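# Place three parts into their matching tray pockets

## Task

Set the screw block, the gear and the socket housing into the plastic tray so that each sits flat on the bottom of its own pocket, at rest and oriented as the reference picture "manual" shows. Each part is judged on its own, and nothing may be left tipped over.

## Robot and tools

Robot: one arm with a two-finger parallel gripper. The only camera is cam_wrist (896x504), mounted on the hand. Loose objects may occasionally be nudged by an outside push. A two-camera stand is fixed beside the table.

Frames: all hand poses, targets, velocities and camera poses are in the arm's base frame. The base sits at (0, 0, +0.131) m in the scene frame and is tilted (quat_wxyz (+0.973, -0.217, -0.012, -0.084)), so base-frame up is roughly (+0.060, -0.420, +0.906), not pure +z. In the scene frame the origin is on the table under the base, +z is up, +y is left when looking along +x. The fingers point along the gripper's +z and open and close along its y axis. end_effector_position is the midpoint between the pads, about 1 cm behind the tips. Reported poses can be off by a few centimetres, more at long reach.

execute_actions(actions, cameras): actions is a list of actions; each action is a table of 1 to 15 rows, each row a control step of 1/30 s. A short table repeats its last row to fill 15 steps. Each row has 7 numbers in [-1, 1]: dx, dy, dz, rx, ry, rz, opening. The first six are an offset from the Hand target as it was when that action began (not from the previous row), along base-frame axes; 1.0 equals 0.6 m for dx, dy, dz or 180 degrees for the rotation vector rx, ry, rz, which turns about the Hand target's position. Repeating an offset in a new action moves further. opening is absolute: +1 fully open (0.094 m), -1 closed. Images return only when actions is empty or cameras names them.

move(target, speed, blend, opening_speed, grip_force, blocking, cameras): drives the gripper on a straight path toward a pose. target is one 7-number row, or up to 15 rows, with the same layout and scale as above; every row is an offset from the same starting Hand target, never from the previous row. speed is the path's top speed in m/s, 0.002 to 2.9 (default 0.25), one value or one per target; rotation is capped at twice that in rad/s. blend (m) rounds corners between listed targets; 0 stops at each. opening_speed (per second on the -1 to +1 scale, at least 0.2) ramps the fingers; use it slowly on fragile parts. grip_force is a per-pad limit in newtons, 10 to 50, kept until changed; lower values close slowly. blocking=false returns after about 0.5 s while the move continues. The result adds a move: line: done (settled within 10 mm and 2 degrees), off_target, moving, held or fault, plus limits such as paced or held. done does not prove contact or lack of it. Avoid paths that pass near the base; route around it.

wait(seconds 0 to 10): lets time run with the last command held; a running move continues. stop(): brakes a running move. zoom_image(camera "cam_wrist", region [x0, y0, x1, y1] in pixels, at most 504 by 504): closer look at the newest image. show_instructions(): shows the reference image(s). finished_scene(scene): pass the current scene's number; ends the scene irreversibly, so the parts must already be settled.

Result lines: the gripper pose; Hand target (last command after clipping, the base for the next offsets); grip_measured (measured opening on the command scale; up to about 2.5 mm wide when empty, and a squeezed hard part reads up to about 3 mm narrower); Joint positions (last value is the opening in metres); joint torques (include gravity, have offsets and noise, and joints 1 to 3 wrap at ±28 N m); Joint velocities, omitted when all read within noise; Tool commands. An empty actions call shows the fields other results may omit.

Control behaviour: commanded orientation is clipped to within 40 degrees of the measured one each step. The gripper often rests a few centimetres short of its target because of friction and weight; waiting does not fix this, a new command does, or send the remaining gap as an extra offset. An arm blocked by contact keeps pushing until commanded back past the gripper. Faster moves hit harder and drift more from the path.

Gripping: to release, command an opening well above grip_measured. To hold the gripper's state, resend its current command, since 0 is a real half-open command.

Calibration: cam_wrist K=[[430.712, 0, 447.497], [0, 430.712, 253.351], [0, 0, 1]], fovy 60.662 degrees; its pose follows the joints and may lag during motion and be off by around 0.5 degrees and a few mm.

Joint ranges (rad): waist -2.618 to 3.054, shoulder 0.000 to 3.142, elbow 0.000 to 3.142 (straight at 2.901), wrist pitch -1.571 to 1.571, wrist yaw -1.571 to 1.571, wrist roll -2.094 to 2.094.

Avoid: dropping parts from height, releasing moving parts, fast collisions with the table or fixed objects, hard pushes, and knocking anything off the table (that fails the task). Motors heat when holding loads, stretched out, or straining toward unreachable poses; a MOTOR HOT line warns at 75 °C, and at 90 °C the arm folds and stops working.

Each tool is called by a JSON object that holds its "api" and its "payload", one argument or row to a line.

Reference images:

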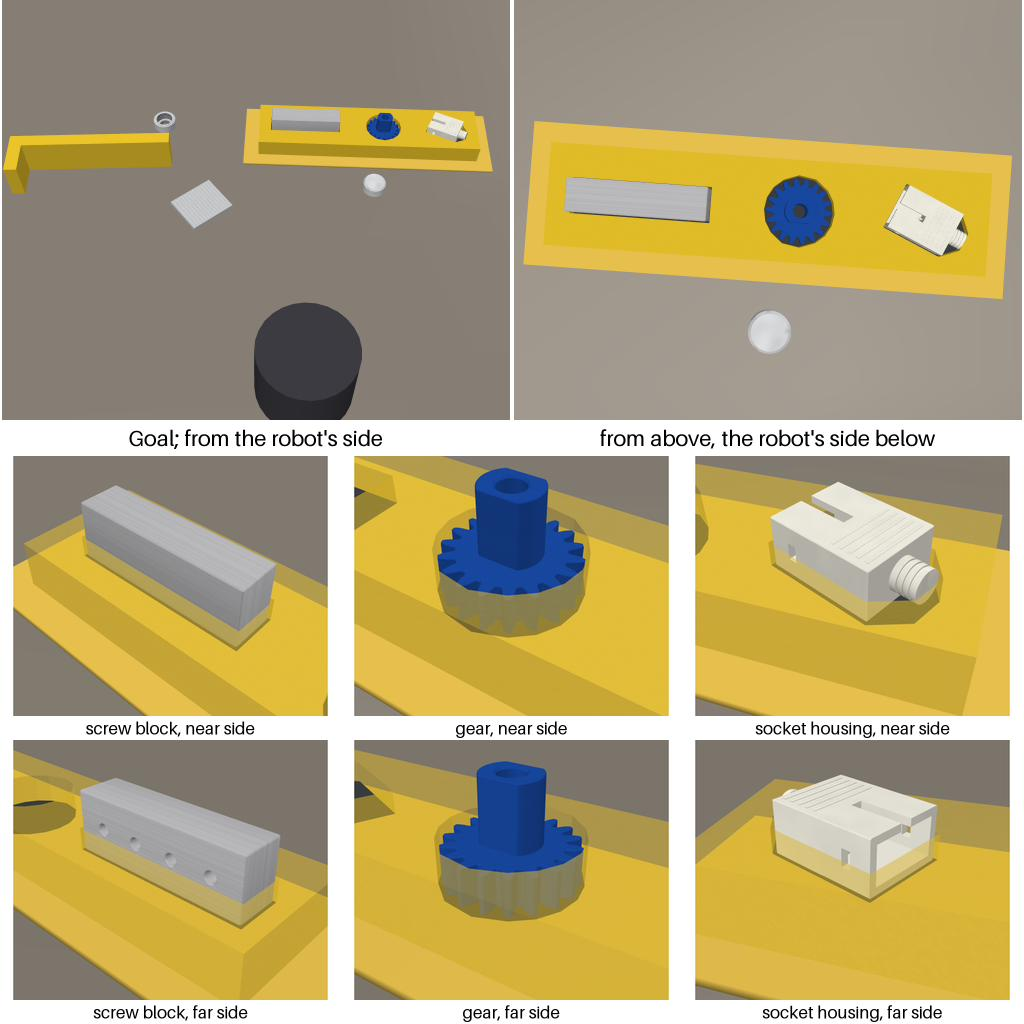

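## Session

{"api": "execute_actions", "payload": {
  "actions": []
}}

Scene clock: 0.00 s.
end_effector_position=(+0.1707, +0.2892, +0.1278) grip_measured=+1.000 end_effector_quat_wxyz=(+0.054, -0.290, +0.935, +0.195)
Joint positions: [0.896 1.515 1.187 -0.927 -0.26 0.336 0.094]
Joint velocities: within noise
Joint torques (N m): no reading
Heat: 39 °C.
Hand target: +0.1738, +0.2894, +0.1311; +0.061, -0.288, +0.935, +0.196
Tool commands: gripper/opening=+1.0

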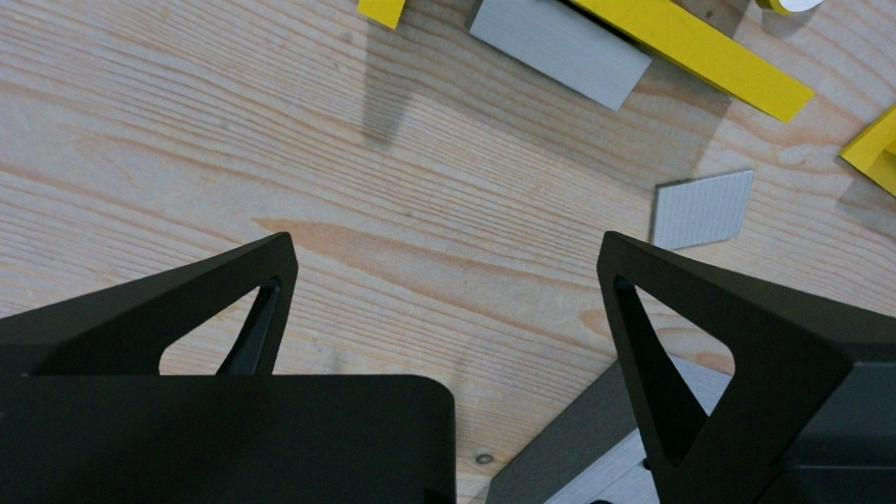

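{"api": "move", "payload": {
  "target": [0.06,-0.555,0.07,0.054,-0.0816,-0.195,1],
  "speed": 0.4,
  "cameras": ["all"]
}}

Scene clock: 72.23 s.
end_effector_position=(+0.2085, -0.0429, +0.1654) grip_measured=+1.000 end_effector_quat_wxyz=(+0.249, -0.011, +0.947, +0.205)
Joint positions: [-0.747 1.143 0.98 -1.312 -0.651 -0.739 0.094]
Joint torques (N m): [-1.78 0.31 8.09 0.47 -0.31 -0.08]
Heat: 35 °C.
Hand target: +0.2098, -0.0436, +0.1731; +0.258, -0.010, +0.943, +0.208
Off the commanded pose: 0.008 m, 1 deg.
move: done
camera_calibration:
cam_wrist: T_world_to_cam=[[0.127774, -0.919806, -0.370985, -0.00753743], [-0.982094, -0.169551, 0.0821266, 0.185637], [-0.138441, 0.353848, -0.925, 0.319964], [0, 0, 0, 1]] pos_world=[0.227572, -0.0886768, 0.277925]

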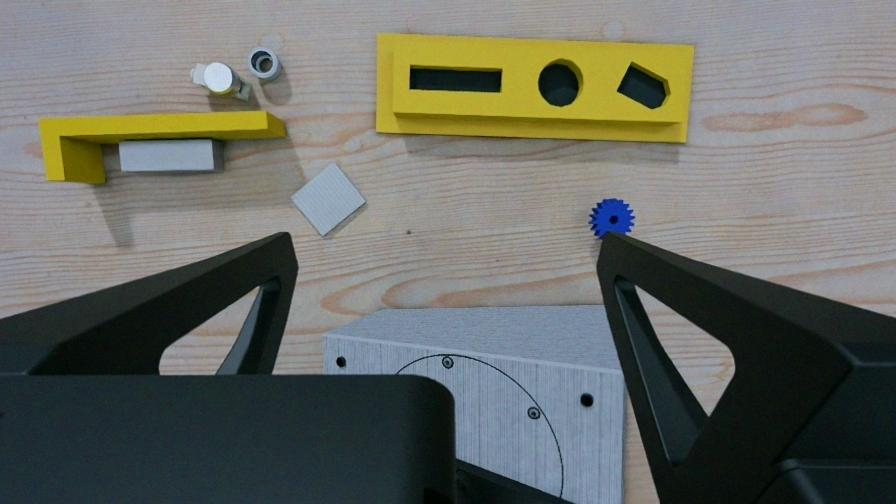

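{"api": "zoom_image", "payload": {
  "camera": "cam_wrist",
  "region": [30, 30, 330, 200]
}}

{"api": "zoom_image", "payload": {
  "camera": "cam_wrist",
  "region": [370, 20, 710, 250]
}}

Scaled by 1.680 from the camera's 896x504 image, which has a finer 1280x720 frame.

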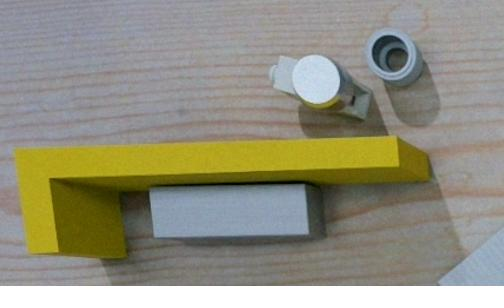

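Scaled by 1.482 from the camera's 896x504 image, which has a finer 1280x720 frame.

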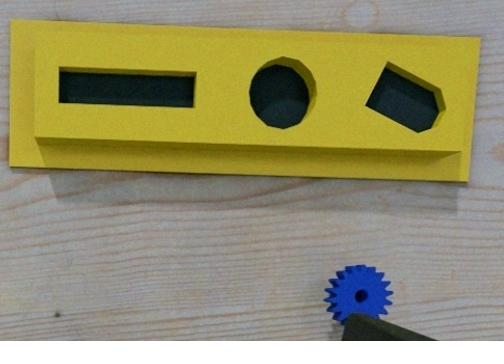

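{"api": "move", "payload": {
  "target": [0.0425,0.4697,-0.0758,-0.0264,0.1486,0.0707,1],
  "speed": 0.4,
  "cameras": ["all"]
}}

Scene clock: 139.27 s.
end_effector_position=(+0.2326, +0.2380, +0.1268) grip_measured=+1.000 end_effector_quat_wxyz=(+0.008, -0.080, +0.977, +0.200)
Joint positions: [0.614 1.578 1.253 -1.019 -0.336 0.489 0.094]
Joint torques (N m): [-2.18 -6.65 7.42 -0.12 0.21 0.07]
Heat: 33 °C.
Hand target: +0.2354, +0.2382, +0.1277; +0.008, -0.076, +0.978, +0.193
Off the commanded pose: 0.003 m, 1 deg.
move: done
camera_calibration:
cam_wrist: T_world_to_cam=[[0.169448, -0.908778, -0.381328, 0.222431], [-0.786418, -0.357884, 0.503454, 0.205936], [-0.593999, 0.214574, -0.775322, 0.308343], [0, 0, 0, 1]] pos_world=[0.307416, 0.209679, 0.220204]

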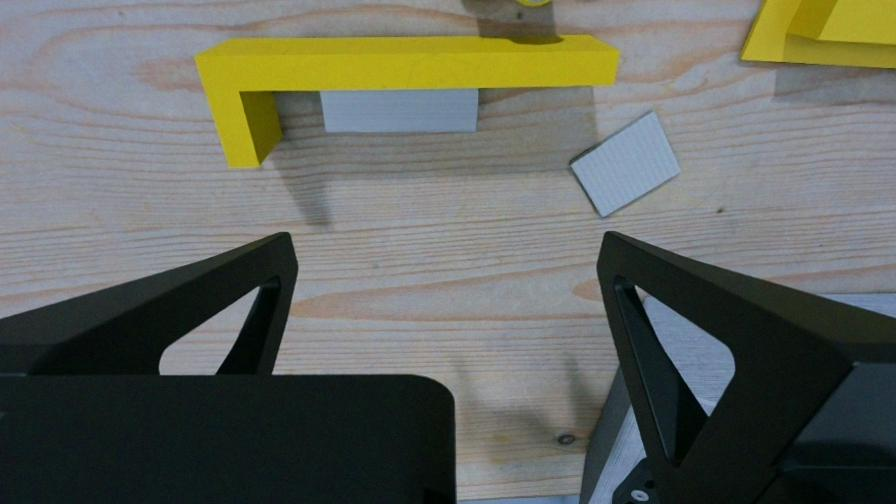

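{"api": "move", "payload": {
  "target": [-0.0177,0.0832,-0.1185,0.0103,0.0129,0.0053,1],
  "speed": 0.3,
  "cameras": ["all"]
}}

Scene clock: 192.83 s.
end_effector_position=(+0.2237, +0.2855, +0.0605) grip_measured=+1.000 end_effector_quat_wxyz=(-0.013, -0.082, +0.974, +0.210)
Joint positions: [0.732 1.732 1.143 -0.737 -0.349 0.608 0.094]
Joint torques (N m): [-2.33 -7.73 4.86 0.11 0.06 0.06]
Heat: 31 °C.
Hand target: +0.2247, +0.2881, +0.0566; -0.012, -0.080, +0.974, +0.210
Off the commanded pose: 0.005 m, 0 deg.
move: done
camera_calibration:
cam_wrist: T_world_to_cam=[[0.164215, -0.900115, -0.403517, 0.241936], [-0.760385, -0.376094, 0.529498, 0.247212], [-0.62837, 0.219876, -0.746194, 0.245861], [0, 0, 0, 1]] pos_world=[0.302738, 0.256687, 0.150187]

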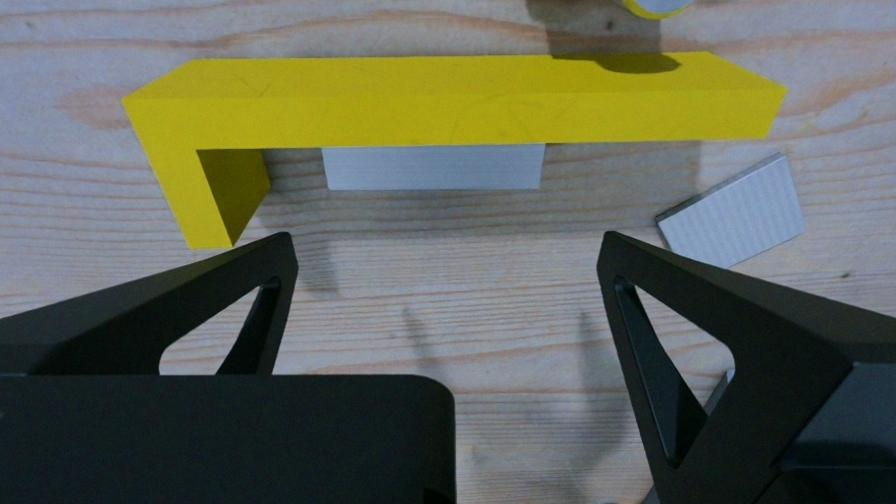

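{"api": "move", "payload": {
  "target": [0.004,0.0475,-0.0842,0,0,0,1],
  "speed": 0.15,
  "cameras": ["all"]
}}

Scene clock: 219.27 s.
end_effector_position=(+0.2228, +0.3135, +0.0127) grip_measured=+1.000 end_effector_quat_wxyz=(-0.021, -0.084, +0.974, +0.211)
Joint positions: [0.79 1.881 1.121 -0.557 -0.348 0.662 0.094]
Joint torques (N m): [-2.39 -7.9 4.14 0.26 0.17 0.11]
Heat: 31 °C.
Hand target: +0.2270, +0.3167, +0.0061; -0.012, -0.080, +0.974, +0.210
Off the commanded pose: 0.009 m, 1 deg.
move: done
camera_calibration:
cam_wrist: T_world_to_cam=[[0.165516, -0.898016, -0.407642, 0.247057], [-0.749596, -0.383158, 0.539718, 0.281962], [-0.640867, 0.216235, -0.736568, 0.207296], [0, 0, 0, 1]] pos_world=[0.303314, 0.285072, 0.101218]

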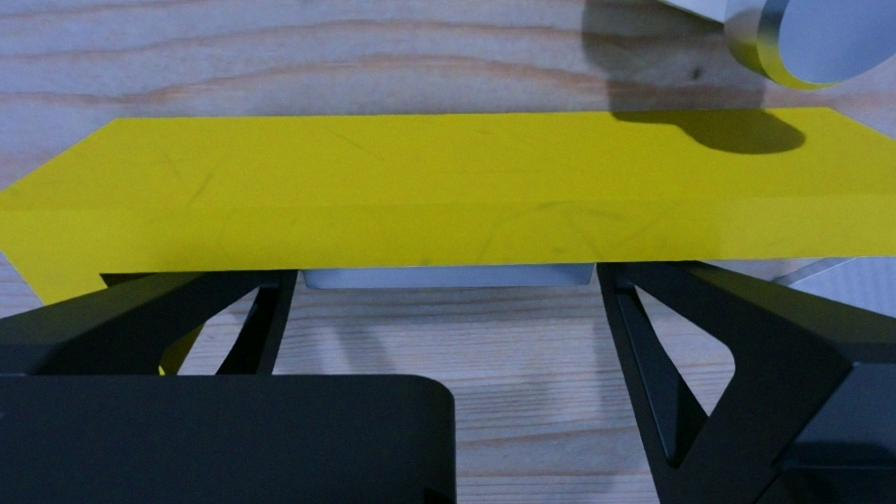

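{"api": "move", "payload": {
  "target": [0.004,0.0005,0.002,0,0,0,0.6],
  "opening_speed": 0.3
}}

{"api": "move", "payload": {
  "target": [0.0058,-0.0614,0.1358,0,0,0,0.6],
  "speed": 0.15,
  "cameras": ["all"]
}}

Scene clock: 237.30 s.
end_effector_position=(+0.2228, +0.3143, +0.0131) grip_measured=+0.745 end_effector_quat_wxyz=(-0.021, -0.085, +0.973, +0.213)
Joint positions: [0.79 1.881 1.121 -0.555 -0.351 0.662 0.082]
Joint torques (N m): [-2.73 -7.65 5.01 0.16 0.2 0.07]
Heat: 33 °C.
Hand target: +0.2294, +0.3170, +0.0073; -0.012, -0.080, +0.974, +0.211
Off the commanded pose: 0.009 m, 1 deg.
move: done

Scene clock: 238.70 s.
end_effector_position=(+0.2267, +0.2830, +0.0766) grip_measured=+0.745 end_effector_quat_wxyz=(-0.024, -0.082, +0.975, +0.204)
Joint positions: [0.718 1.737 1.222 -0.842 -0.357 0.588 0.082]
Joint torques (N m): [-3.95 -10.45 6.54 -0.23 0.06 -0.08]
Heat: 33 °C.
Hand target: +0.2330, +0.2801, +0.0888; -0.012, -0.080, +0.974, +0.210
Off the commanded pose: 0.014 m, 2 deg.
move: off_target
camera_calibration:
cam_wrist: T_world_to_cam=[[0.161181, -0.904661, -0.394473, 0.246924], [-0.746988, -0.373049, 0.550311, 0.234522], [-0.645003, 0.205967, -0.7359, 0.267153], [0, 0, 0, 1]] pos_world=[0.307701, 0.255846, 0.164943]

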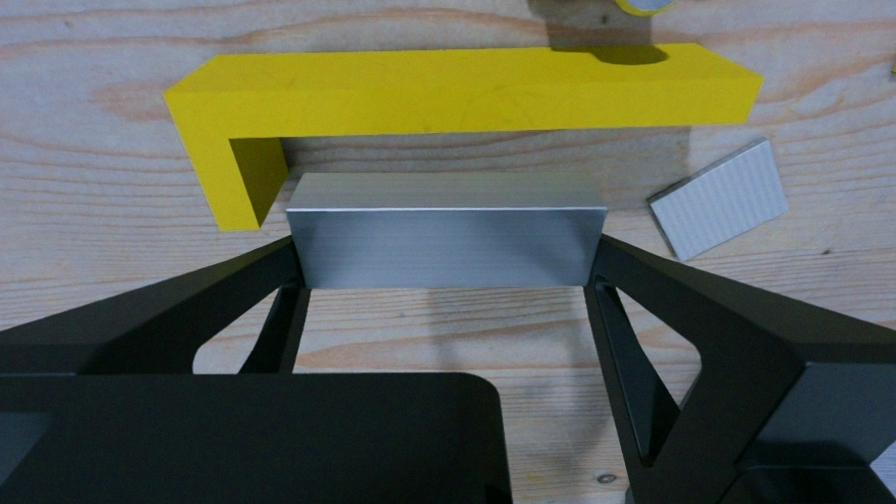

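{"api": "move", "payload": {
  "target": [-0.0828,0.0493,-0.1345,0,0,0,0.6],
  "speed": 0.12
}}

{"api": "move", "payload": {
  "target": [
    [0,0,0,0,0,0,0.95],
    [0.008,-0.056,0.1207,0,0,0,0.95],
    [-0.091,-0.0693,0.1118,0.0484,-0.2725,-0.1296,0.95]
  ],
  "speed": 0.3,
  "opening_speed": 1,
  "blend": [0,0.02,0],
  "cameras": ["all"]
}}

Scene clock: 273.43 s.
end_effector_position=(+0.1817, +0.3101, +0.0148) grip_measured=+0.745 end_effector_quat_wxyz=(-0.015, -0.084, +0.972, +0.217)
Joint positions: [0.877 1.758 0.963 -0.476 -0.324 0.755 0.082]
Joint torques (N m): [-2.03 -7.19 3.96 0.11 0.19 0.08]
Heat: 33 °C.
Hand target: +0.1833, +0.3097, +0.0081; -0.012, -0.080, +0.974, +0.211
Off the commanded pose: 0.007 m, 1 deg.
move: done

Scene clock: 276.93 s.
end_effector_position=(+0.1269, +0.2689, +0.0756) grip_measured=+0.948 end_effector_quat_wxyz=(+0.427, +0.028, +0.874, +0.231)
Joint positions: [1.616 1.326 0.475 -0.142 0.888 1.4 0.092]
Joint torques (N m): [0.06 -4.3 3.82 0.3 0.76 0.05]
Heat: 33 °C.
Hand target: +0.1286, +0.2681, +0.0751; +0.437, +0.032, +0.869, +0.227
Off the commanded pose: 0.002 m, 1 deg.
move: done
camera_calibration:
cam_wrist: T_world_to_cam=[[0.147698, -0.89736, -0.415849, 0.251338], [-0.959369, -0.0277847, -0.280784, 0.152147], [0.24041, 0.440423, -0.865003, 0.0394075], [0, 0, 0, 1]] pos_world=[0.0993687, 0.212412, 0.181327]

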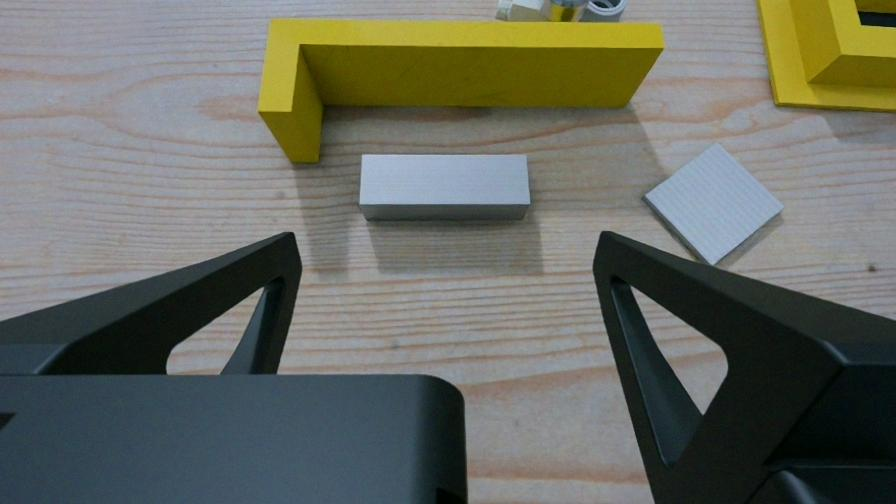

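{"api": "zoom_image", "payload": {
  "camera": "cam_wrist",
  "region": [340, 140, 550, 240]
}}

Scaled by 2.400 from the camera's 896x504 image, which has a finer 1280x720 frame.

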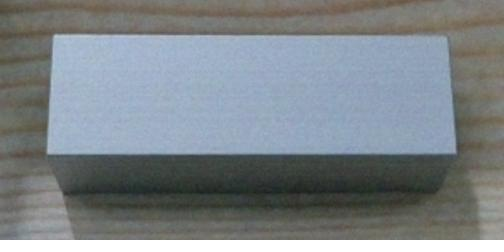

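{"api": "move", "payload": {
  "target": [0.1563,0.0352,-0.0023,-0.0704,0.3963,0.1885,1],
  "speed": 0.4,
  "cameras": ["all"]
}}

Scene clock: 362.03 s.
end_effector_position=(+0.2181, +0.2912, +0.0783) grip_measured=+0.998 end_effector_quat_wxyz=(-0.213, -0.133, +0.950, +0.188)
Joint positions: [0.666 2.083 1.642 -1.331 -0.543 0.331 0.094]
Joint torques (N m): [-4.57 -8.66 6.37 -0.83 -0.07 -0.1]
Heat: 30 °C.
Hand target: +0.2224, +0.2892, +0.0738; -0.222, -0.127, +0.949, +0.187
Off the commanded pose: 0.007 m, 1 deg.
move: done
camera_calibration:
cam_wrist: T_world_to_cam=[[0.184484, -0.892962, -0.41059, 0.249264], [-0.436664, -0.448733, 0.77972, 0.166557], [-0.880506, 0.0354441, -0.472709, 0.341619], [0, 0, 0, 1]] pos_world=[0.327542, 0.285215, 0.133964]

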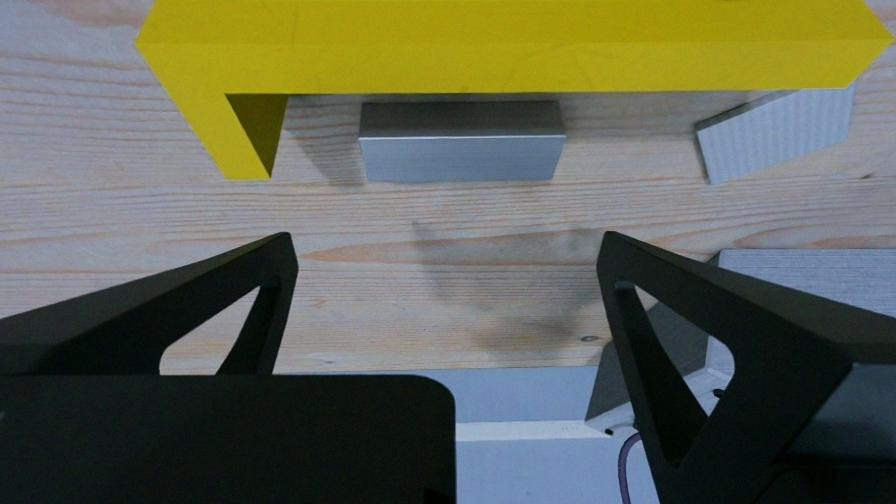

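{"api": "move", "payload": {
  "target": [-0.066,0.0292,-0.1211,0,0,0,1],
  "speed": 0.15,
  "cameras": ["all"]
}}

Scene clock: 381.43 s.
end_effector_position=(+0.1758, +0.3001, +0.0225) grip_measured=+0.998 end_effector_quat_wxyz=(-0.244, -0.123, +0.942, +0.194)
Joint positions: [0.739 2.089 1.391 -1.079 -0.604 0.415 0.094]
Joint torques (N m): [-2.07 -7.73 3.07 0 0.24 0.22]
Heat: 32 °C.
Hand target: +0.1828, +0.3067, +0.0011; -0.222, -0.126, +0.949, +0.187
Off the commanded pose: 0.023 m, 3 deg.
move: off_target
camera_calibration:
cam_wrist: T_world_to_cam=[[0.149475, -0.893261, -0.42396, 0.248545], [-0.386996, -0.447423, 0.806255, 0.18591], [-0.909885, 0.0435558, -0.412567, 0.279127], [0, 0, 0, 1]] pos_world=[0.288769, 0.293039, 0.0706415]

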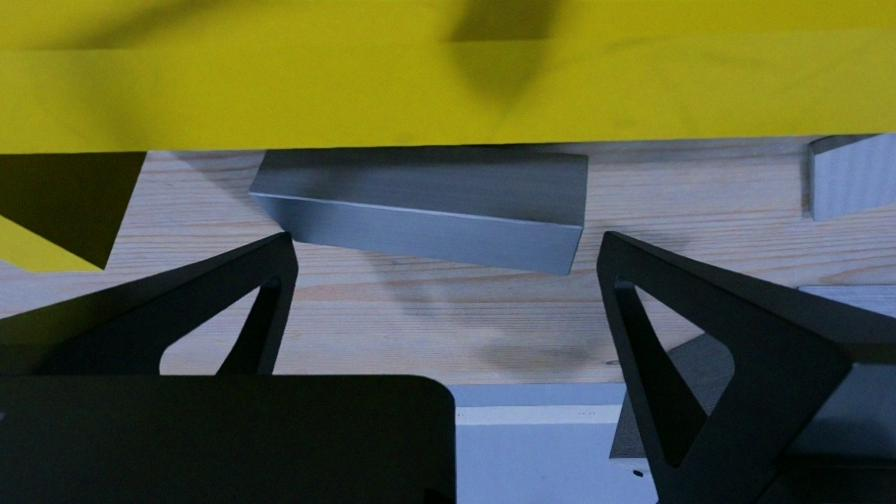

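{"api": "move", "payload": {
  "target": [0.038,-0.0323,0.1022,0,0,0,1],
  "speed": 0.15,
  "cameras": ["all"]
}}

Scene clock: 395.33 s.
end_effector_position=(+0.1987, +0.2896, +0.0516) grip_measured=+0.998 end_effector_quat_wxyz=(-0.236, -0.125, +0.947, +0.181)
Joint positions: [0.69 2.089 1.528 -1.246 -0.561 0.358 0.094]
Joint torques (N m): [-4.48 -12.16 5.7 -0.89 0.04 -0.09]
Heat: 32 °C.
Hand target: +0.2058, +0.2874, +0.0625; -0.222, -0.127, +0.949, +0.187
Off the commanded pose: 0.013 m, 2 deg.
move: off_target
camera_calibration:
cam_wrist: T_world_to_cam=[[0.163801, -0.901978, -0.399505, 0.246465], [-0.401309, -0.430877, 0.808267, 0.164612], [-0.901177, 0.0279296, -0.43255, 0.31626], [0, 0, 0, 1]] pos_world=[0.310695, 0.284401, 0.102212]

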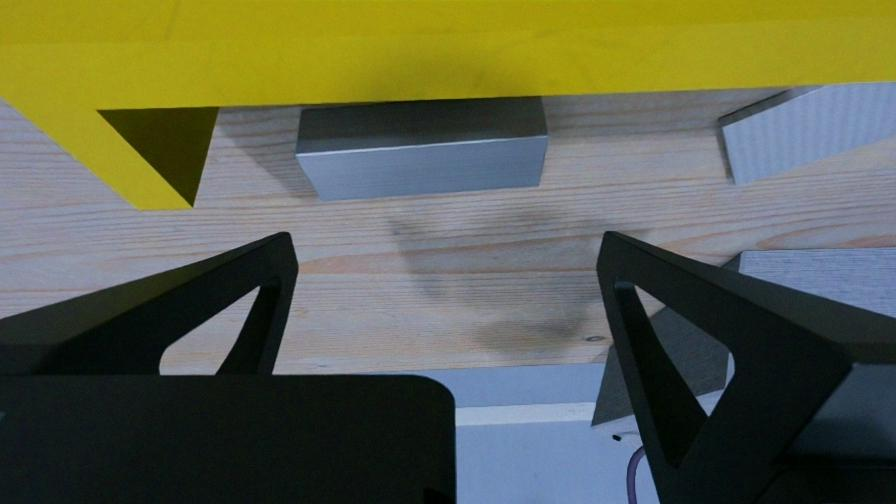

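{"api": "move", "payload": {
  "target": [-0.0448,0.0508,-0.0922,0.0008,-0.0058,0.0126,1],
  "speed": 0.1,
  "cameras": ["all"]
}}

Scene clock: 421.37 s.
end_effector_position=(+0.1776, +0.3085, +0.0203) grip_measured=+0.998 end_effector_quat_wxyz=(-0.222, -0.145, +0.948, +0.177)
Joint positions: [0.777 2.098 1.425 -1.071 -0.551 0.425 0.094]
Joint torques (N m): [-2.13 -8.16 3.77 -0.22 -0.1 0.11]
Heat: 36 °C.
Hand target: +0.1787, +0.3179, +0.0072; -0.217, -0.147, +0.948, +0.182
Off the commanded pose: 0.016 m, 1 deg.
move: off_target
camera_calibration:
cam_wrist: T_world_to_cam=[[0.207932, -0.894417, -0.395958, 0.244296], [-0.414328, -0.447234, 0.792663, 0.19719], [-0.886057, -0.000763342, -0.463576, 0.289897], [0, 0, 0, 1]] pos_world=[0.287769, 0.306914, 0.074815]

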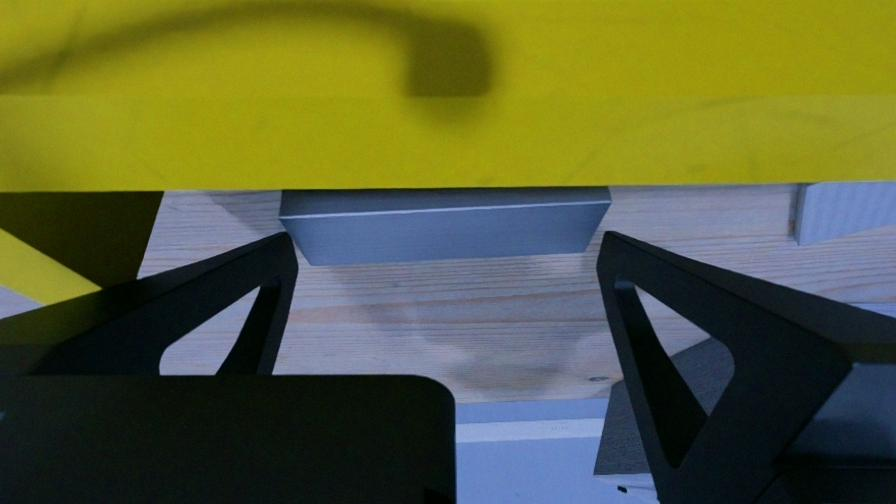

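{"api": "move", "payload": {
  "target": [0,0.012,-0.02,0,0,0,1],
  "speed": 0.1,
  "cameras": ["all"]
}}

Scene clock: 437.63 s.
end_effector_position=(+0.1779, +0.3073, +0.0109) grip_measured=+0.998 end_effector_quat_wxyz=(-0.227, -0.136, +0.950, +0.167)
Joint positions: [0.777 2.124 1.425 -1.061 -0.543 0.44 0.094]
Joint torques (N m): [-1.21 -7.62 4.03 -0.02 -0.19 0.11]
Heat: 36 °C.
Hand target: +0.1788, +0.3251, -0.0049; -0.217, -0.147, +0.948, +0.182
Off the commanded pose: 0.024 m, 2 deg.
move: off_target
camera_calibration:
cam_wrist: T_world_to_cam=[[0.194851, -0.905782, -0.376288, 0.244984], [-0.41159, -0.423738, 0.80687, 0.196453], [-0.890296, -0.00234346, -0.455377, 0.28701], [0, 0, 0, 1]] pos_world=[0.288647, 0.305819, 0.06437]

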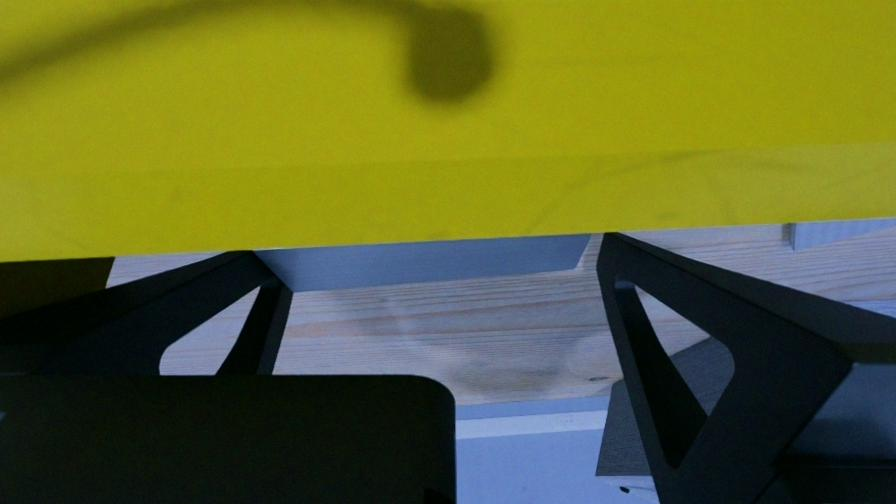

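{"api": "move", "payload": {
  "target": [0,0,0,0,0,0,0.55],
  "opening_speed": 0.3
}}

{"api": "move", "payload": {
  "target": [-0.0115,-0.0785,0.174,0,0,0,0.55],
  "speed": 0.15,
  "cameras": ["all"]
}}

Scene clock: 448.50 s.
end_effector_position=(+0.1780, +0.3115, +0.0102) grip_measured=+0.756 end_effector_quat_wxyz=(-0.222, -0.141, +0.950, +0.171)
Joint positions: [0.786 2.124 1.425 -1.043 -0.543 0.444 0.082]
Joint torques (N m): [-1.85 -7.56 4.08 -0.13 -0.18 0.07]
Heat: 35 °C.
Hand target: +0.1789, +0.3251, -0.0049; -0.217, -0.147, +0.948, +0.182
Off the commanded pose: 0.020 m, 2 deg.
move: off_target

Scene clock: 450.03 s.
end_effector_position=(+0.1670, +0.2814, +0.0869) grip_measured=+0.756 end_effector_quat_wxyz=(-0.226, -0.149, +0.946, +0.175)
Joint positions: [0.742 1.937 1.462 -1.304 -0.546 0.37 0.082]
Joint torques (N m): [-4.31 -11.74 5.98 -0.96 -0.03 -0.09]
Heat: 35 °C.
Hand target: +0.1718, +0.2780, +0.0996; -0.217, -0.147, +0.948, +0.182
Off the commanded pose: 0.014 m, 1 deg.
move: off_target
camera_calibration:
cam_wrist: T_world_to_cam=[[0.215886, -0.892595, -0.395811, 0.246849], [-0.403925, -0.4507, 0.796062, 0.126861], [-0.888953, -0.0119809, -0.457841, 0.314558], [0, 0, 0, 1]] pos_world=[0.277578, 0.281281, 0.140734]

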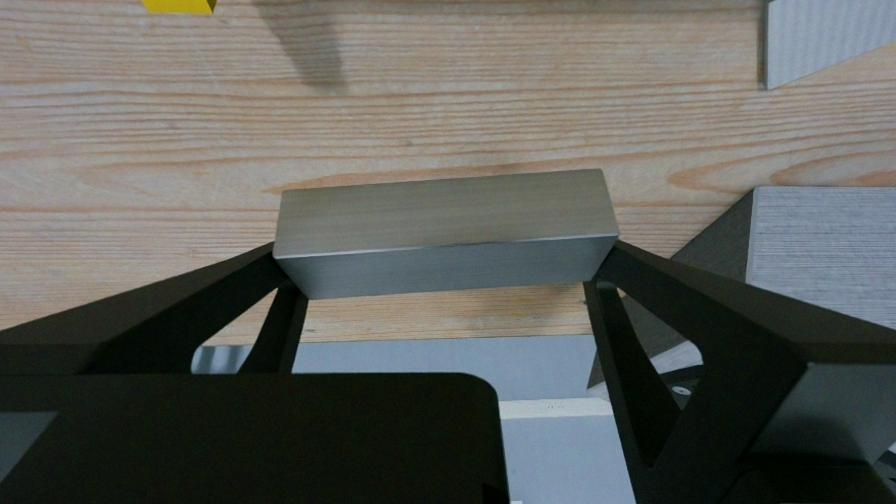

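{"api": "move", "payload": {
  "target": [0,0,0.01,0.108,-0.446,-0.198,0.55],
  "speed": 0.35,
  "cameras": ["all"]
}}

Scene clock: 468.80 s.
end_effector_position=(+0.1682, +0.2828, +0.1054) grip_measured=+0.756 end_effector_quat_wxyz=(+0.502, +0.007, +0.827, +0.253)
Joint positions: [1.481 1.34 0.407 0.281 0.918 1.02 0.082]
Joint torques (N m): [-0.43 -4.64 3.44 0.85 0.87 -0.1]
Heat: 38 °C.
Hand target: +0.1718, +0.2780, +0.1055; +0.518, +0.013, +0.821, +0.241
Off the commanded pose: 0.006 m, 2 deg.
move: done
camera_calibration:
cam_wrist: T_world_to_cam=[[0.239484, -0.878079, -0.414276, 0.248968], [-0.891939, -0.0304222, -0.451131, 0.207995], [0.383525, 0.477547, -0.790479, 0.00671864], [0, 0, 0, 1]] pos_world=[0.123319, 0.221733, 0.202285]

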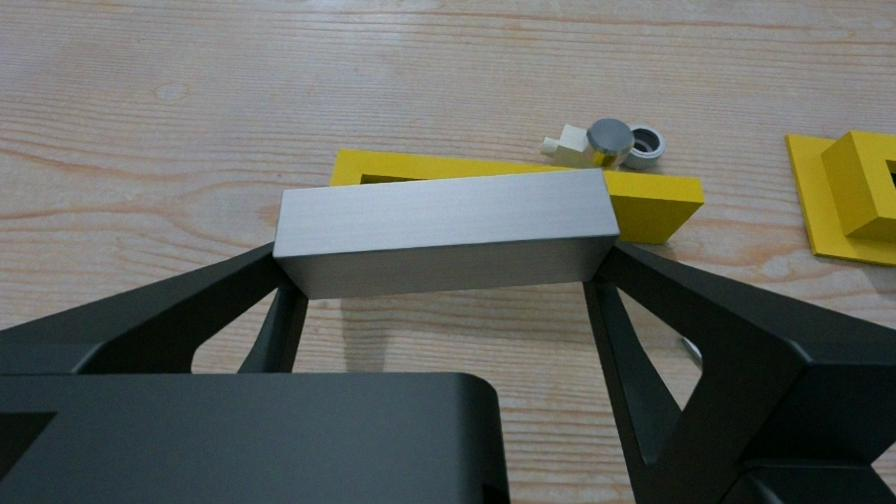

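{"api": "move", "payload": {
  "target": [-0.0106,0.0742,-0.16,0,0,0,0.55],
  "speed": 0.1,
  "cameras": ["all"]
}}

Scene clock: 479.33 s.
end_effector_position=(+0.1660, +0.3232, +0.0127) grip_measured=+0.756 end_effector_quat_wxyz=(+0.511, +0.017, +0.823, +0.248)
Joint positions: [1.516 1.972 0.465 0.824 0.974 1.063 0.082]
Joint torques (N m): [-0.24 -5.81 1.22 0.74 0.68 -0.1]
Heat: 36 °C.
Hand target: +0.1656, +0.3224, +0.0095; +0.518, +0.013, +0.821, +0.241
Off the commanded pose: 0.003 m, 1 deg.
move: done
camera_calibration:
cam_wrist: T_world_to_cam=[[0.223751, -0.882669, -0.413318, 0.250609], [-0.885461, -0.00687607, -0.464663, 0.156908], [0.407301, 0.469945, -0.783107, -0.0867], [0, 0, 0, 1]] pos_world=[0.118175, 0.263028, 0.108595]

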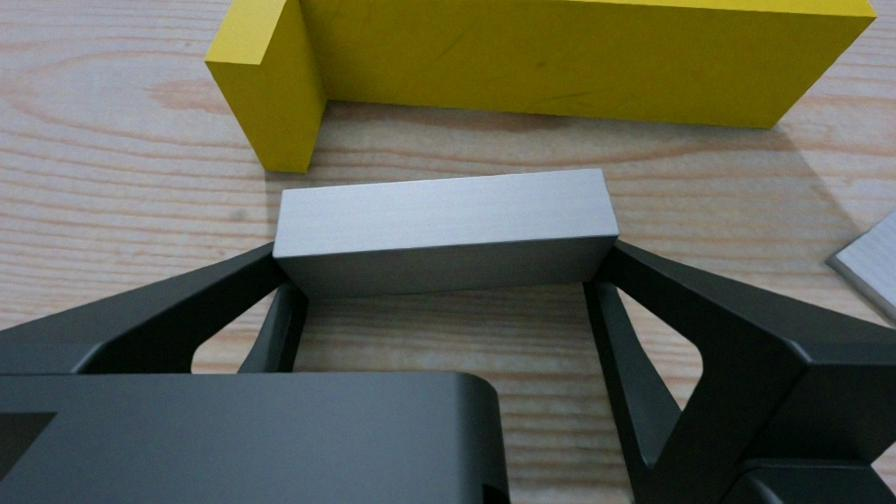

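{"api": "move", "payload": {
  "target": [-0.001,0.0066,-0.0145,0,0,0,0.55],
  "speed": 0.04
}}

Scene clock: 486.93 s.
end_effector_position=(+0.1683, +0.3266, +0.0124) grip_measured=+0.756 end_effector_quat_wxyz=(+0.522, +0.030, +0.814, +0.254)
Joint positions: [1.519 2.016 0.48 0.882 1.004 1.063 0.082]
Joint torques (N m): [-0.21 -5.35 1.25 0.56 0.42 -0.07]
Heat: 35 °C.
Hand target: +0.1649, +0.3265, +0.0009; +0.518, +0.013, +0.820, +0.242
Off the commanded pose: 0.012 m, 3 deg.
move: off_target

{"api": "move", "payload": {
  "target": [
    [0,0.002,0.005,0,0,0,1],
    [-0.0717,-0.028,0.0322,0,0,0,1],
    [0.0328,-0.1097,0.223,-0.0773,0.319,0.142,1]
  ],
  "speed": [0.1,0.15,0.35],
  "blend": [0,0.02,0],
  "opening_speed": 1,
  "cameras": ["all"]
}}

Scene clock: 503.50 s.
end_effector_position=(+0.1797, +0.2613, +0.1338) grip_measured=+0.998 end_effector_quat_wxyz=(+0.001, -0.110, +0.970, +0.217)
Joint positions: [0.775 1.468 1.162 -0.983 -0.339 0.598 0.094]
Joint torques (N m): [-2.84 -5.86 7.61 -0.15 0.07 -0.1]
Heat: 34 °C.
Hand target: +0.1846, +0.2607, +0.1346; -0.001, -0.107, +0.971, +0.213
Off the commanded pose: 0.005 m, 1 deg.
move: done
camera_calibration:
cam_wrist: T_world_to_cam=[[0.223988, -0.882939, -0.412611, 0.242911], [-0.76037, -0.423153, 0.492727, 0.183076], [-0.609645, 0.203372, -0.766142, 0.281891], [0, 0, 0, 1]] pos_world=[0.25665, 0.234616, 0.22599]

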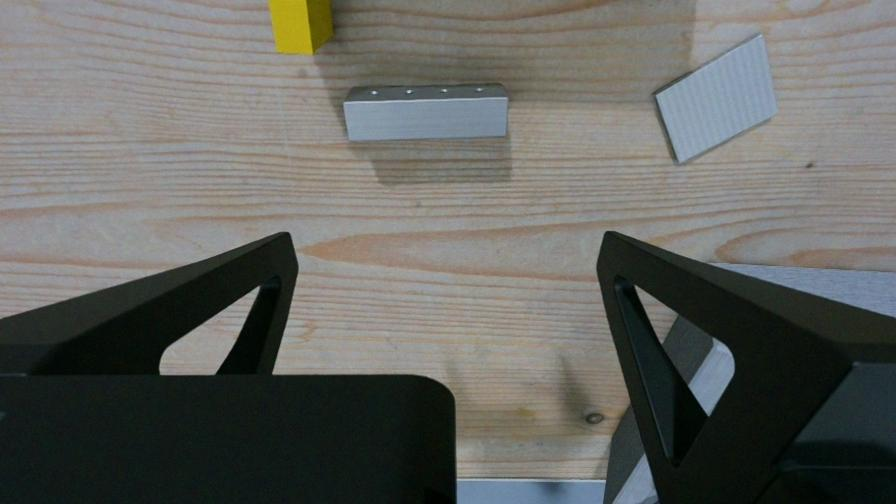

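{"api": "zoom_image", "payload": {
  "camera": "cam_wrist",
  "region": [330, 70, 520, 150]
}}

Scaled by 2.653 from the camera's 896x504 image, which has a finer 1280x720 frame.

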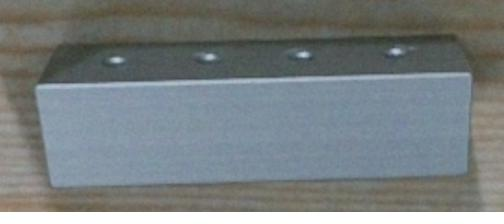

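{"api": "move", "payload": {
  "target": [-0.0127,0.0727,-0.1183,0.0005,-0.0035,0.0075,1],
  "speed": 0.3,
  "cameras": ["all"]
}}

Scene clock: 539.80 s.
end_effector_position=(+0.1748, +0.3026, +0.0686) grip_measured=+0.998 end_effector_quat_wxyz=(-0.002, -0.123, +0.968, +0.217)
Joint positions: [0.883 1.623 1.046 -0.686 -0.317 0.681 0.094]
Joint torques (N m): [-1.68 -7.12 4.79 0.12 0.17 0.05]
Heat: 32 °C.
Hand target: +0.1771, +0.3043, +0.0637; +0.002, -0.120, +0.970, +0.213
Off the commanded pose: 0.006 m, 1 deg.
move: done
camera_calibration:
cam_wrist: T_world_to_cam=[[0.246156, -0.876531, -0.413643, 0.247812], [-0.747918, -0.443225, 0.494136, 0.232697], [-0.616462, 0.187736, -0.764676, 0.226334], [0, 0, 0, 1]] pos_world=[0.252564, 0.277861, 0.160594]

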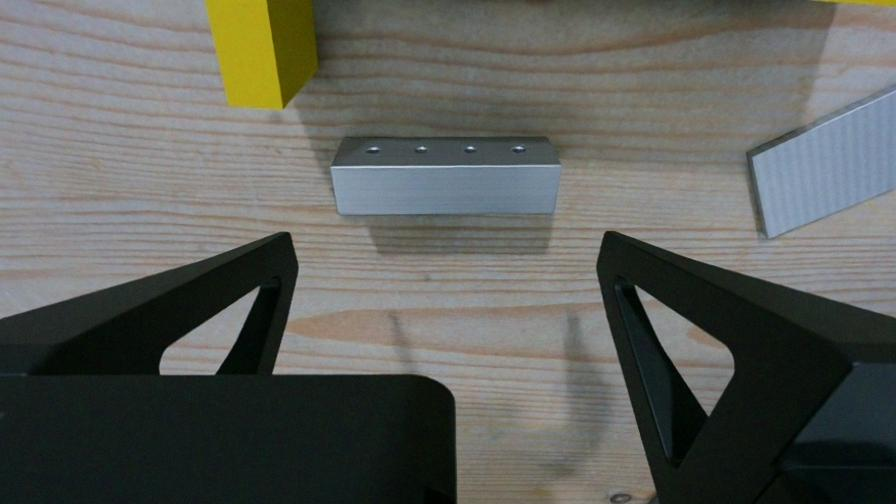

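{"api": "move", "payload": {
  "target": [-0.0082,0.0338,-0.074,0,0,0,1],
  "speed": 0.2
}}

{"api": "move", "payload": {
  "target": [0,0,0,0,0,0,0.55],
  "opening_speed": 0.4
}}

{"api": "move", "payload": {
  "target": [0.0137,-0.0777,0.1659,0,0,0,0.55],
  "speed": 0.25,
  "cameras": ["all"]
}}

Scene clock: 555.17 s.
end_effector_position=(+0.1710, +0.3239, +0.0260) grip_measured=+0.998 end_effector_quat_wxyz=(-0.001, -0.123, +0.968, +0.219)
Joint positions: [0.936 1.739 0.988 -0.491 -0.3 0.734 0.094]
Joint torques (N m): [-1.7 -7.28 4.07 0.13 0.17 0.05]
Heat: 33 °C.
Hand target: +0.1721, +0.3245, +0.0193; +0.002, -0.120, +0.970, +0.213
Off the commanded pose: 0.007 m, 1 deg.
move: done

Scene clock: 556.50 s.
end_effector_position=(+0.1715, +0.3239, +0.0260) grip_measured=+0.746 end_effector_quat_wxyz=(+0.000, -0.122, +0.968, +0.218)
Joint positions: [0.936 1.739 0.988 -0.491 -0.298 0.735 0.082]
Joint torques (N m): [-1.72 -7.28 4.1 0.14 0.16 0.06]
Heat: 33 °C.
Hand target: +0.1721, +0.3246, +0.0193; +0.002, -0.120, +0.970, +0.213
Off the commanded pose: 0.007 m, 1 deg.
move: done

Scene clock: 557.87 s.
end_effector_position=(+0.1764, +0.2812, +0.1124) grip_measured=+0.746 end_effector_quat_wxyz=(-0.003, -0.123, +0.970, +0.211)
Joint positions: [0.834 1.535 1.142 -0.896 -0.324 0.628 0.082]
Joint torques (N m): [-3.12 -8.51 6.54 -0.21 0.07 -0.09]
Heat: 33 °C.
Hand target: +0.1803, +0.2779, +0.1188; +0.002, -0.120, +0.970, +0.213
Off the commanded pose: 0.008 m, 1 deg.
move: done
camera_calibration:
cam_wrist: T_world_to_cam=[[0.246742, -0.881275, -0.40308, 0.246845], [-0.747647, -0.437746, 0.499402, 0.200575], [-0.616557, 0.178138, -0.766893, 0.267797], [0, 0, 0, 1]] pos_world=[0.254165, 0.257634, 0.204703]

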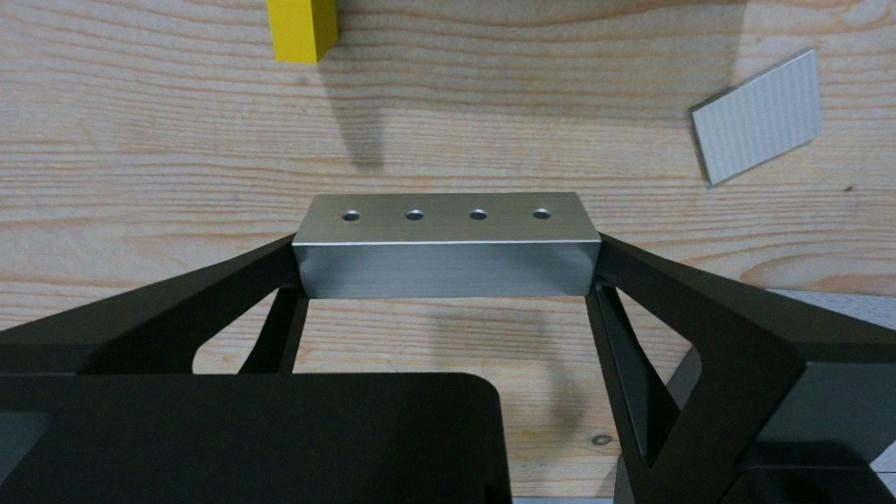

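{"api": "move", "payload": {
  "target": [0.249,-0.4015,-0.2027,-0.0031,0.0217,-0.0468,0.55],
  "speed": 0.4,
  "cameras": ["all"]
}}

Scene clock: 578.53 s.
end_effector_position=(+0.3262, +0.0374, -0.0042) grip_measured=+0.746 end_effector_quat_wxyz=(-0.015, -0.040, +0.977, +0.208)
Joint positions: [-0.109 1.988 1.209 -0.889 -0.408 -0.21 0.082]
Joint torques (N m): [-3.85 -6.97 7.31 -0.14 -0.01 -0.07]
Heat: 32 °C.
Hand target: +0.3297, +0.0370, -0.0028; -0.016, -0.041, +0.976, +0.212
Off the commanded pose: 0.004 m, 1 deg.
move: done
camera_calibration:
cam_wrist: T_world_to_cam=[[0.0810008, -0.913037, -0.399752, 0.00334792], [-0.776794, -0.309132, 0.548661, 0.268997], [-0.624524, 0.266083, -0.734282, 0.313627], [0, 0, 0, 1]] pos_world=[0.404552, 0.00276177, 0.0840406]

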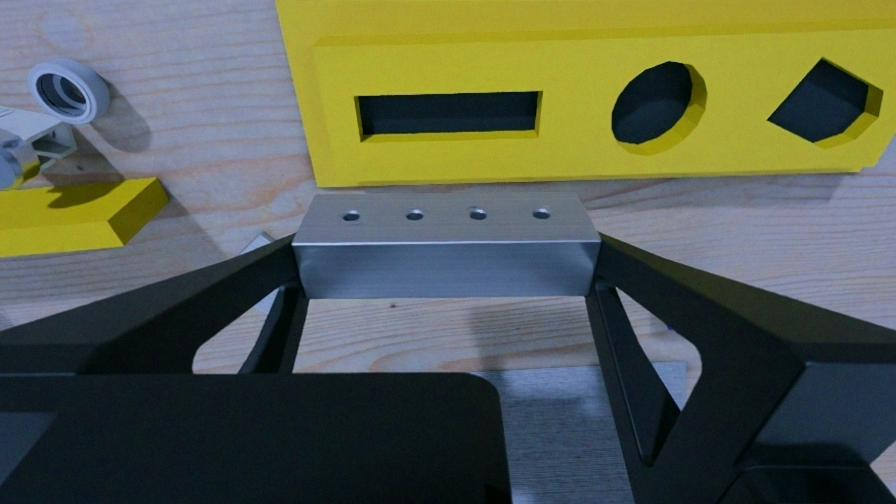

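{"api": "move", "payload": {
  "target": [0.0078,0.0407,-0.0957,0.0058,-0.0004,0.0062,0.55],
  "speed": 0.2,
  "cameras": ["all"]
}}

Scene clock: 628.10 s.
end_effector_position=(+0.3324, +0.0593, -0.0568) grip_measured=+0.746 end_effector_quat_wxyz=(-0.020, -0.053, +0.975, +0.217)
Joint positions: [-0.051 2.133 1.176 -0.707 -0.43 -0.18 0.082]
Joint torques (N m): [-3.62 -7.91 4.71 0.12 -0.02 0.05]
Heat: 33 °C.
Hand target: +0.3345, +0.0614, -0.0602; -0.017, -0.051, +0.974, +0.220
Off the commanded pose: 0.005 m, 1 deg.
move: done
camera_calibration:
cam_wrist: T_world_to_cam=[[0.104746, -0.902366, -0.418049, -0.00781735], [-0.764654, -0.34185, 0.546299, 0.307247], [-0.635872, 0.26244, -0.725805, 0.277569], [0, 0, 0, 1]] pos_world=[0.412255, 0.0251333, 0.030344]

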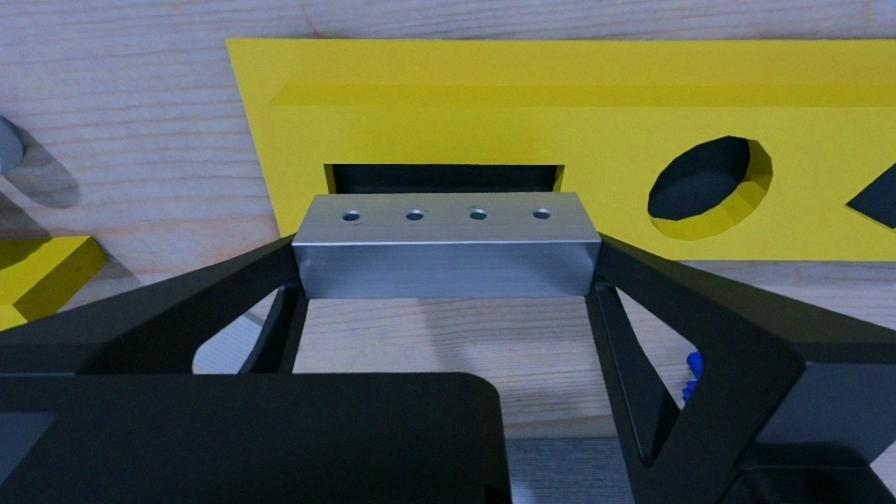

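{"api": "move", "payload": {
  "target": [-0.0063,0.0173,-0.0349,0,0,0,0.55],
  "speed": 0.06,
  "cameras": ["all"]
}}

Scene clock: 655.20 s.
end_effector_position=(+0.3317, +0.0686, -0.0738) grip_measured=+0.746 end_effector_quat_wxyz=(-0.016, -0.052, +0.975, +0.217)
Joint positions: [-0.024 2.165 1.142 -0.618 -0.433 -0.147 0.082]
Joint torques (N m): [-3.4 -7.35 4.04 0.2 -0.02 0.05]
Heat: 35 °C.
Hand target: +0.3306, +0.0719, -0.0812; -0.017, -0.051, +0.974, +0.220
Off the commanded pose: 0.008 m, 0 deg.
move: done
camera_calibration:
cam_wrist: T_world_to_cam=[[0.104631, -0.902672, -0.417416, -0.0063262], [-0.770381, -0.339002, 0.539991, 0.32035], [-0.628939, 0.26507, -0.730872, 0.25935], [0, 0, 0, 1]] pos_world=[0.410569, 0.0341428, 0.0139249]

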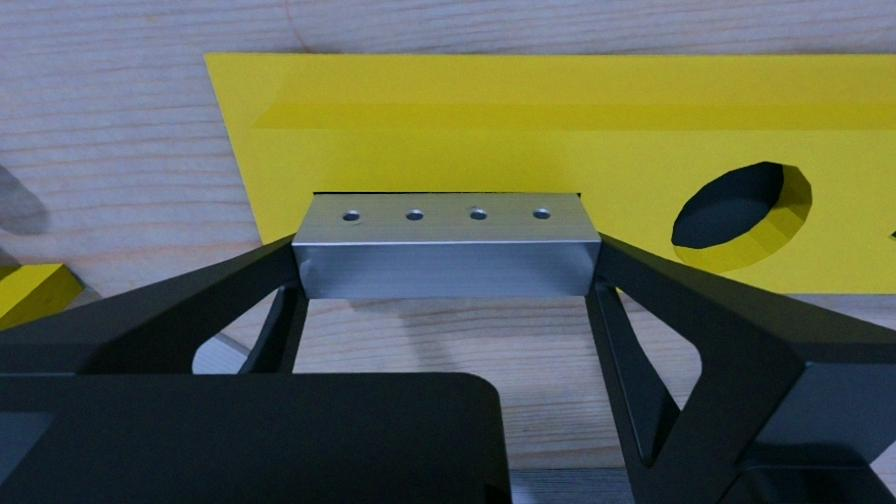

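{"api": "move", "payload": {
  "target": [-0.001,0.012,-0.026,0,0,0,0.55],
  "speed": 0.06,
  "cameras": ["all"]
}}

Scene clock: 662.40 s.
end_effector_position=(+0.3311, +0.0733, -0.0828) grip_measured=+0.746 end_effector_quat_wxyz=(-0.017, -0.048, +0.975, +0.217)
Joint positions: [-0.011 2.187 1.132 -0.581 -0.434 -0.124 0.082]
Joint torques (N m): [-2.92 -6.34 3.55 0.43 -0.03 0.05]
Heat: 35 °C.
Hand target: +0.3299, +0.0791, -0.0968; -0.017, -0.051, +0.974, +0.221
Off the commanded pose: 0.015 m, 1 deg.
move: off_target
camera_calibration:
cam_wrist: T_world_to_cam=[[0.0969213, -0.903593, -0.417285, -0.00325013], [-0.770587, -0.333476, 0.54313, 0.326304], [-0.629922, 0.268913, -0.728617, 0.251456], [0, 0, 0, 1]] pos_world=[0.410158, 0.0382575, 0.00463407]

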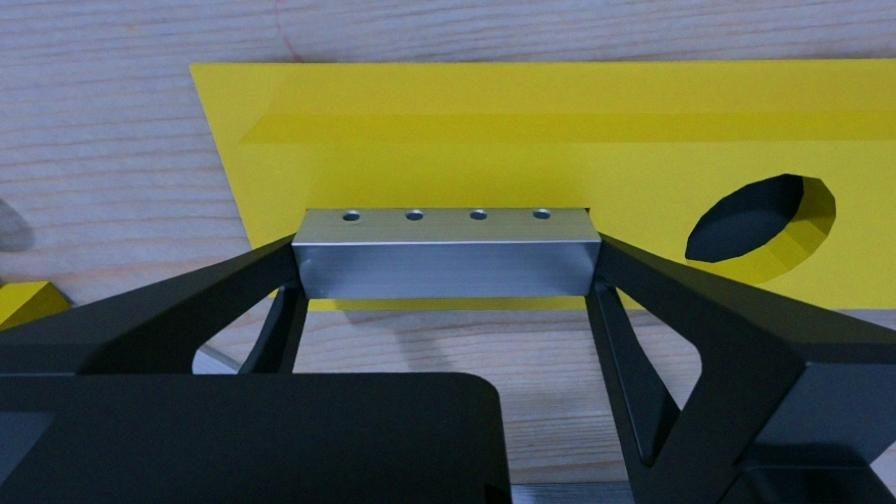

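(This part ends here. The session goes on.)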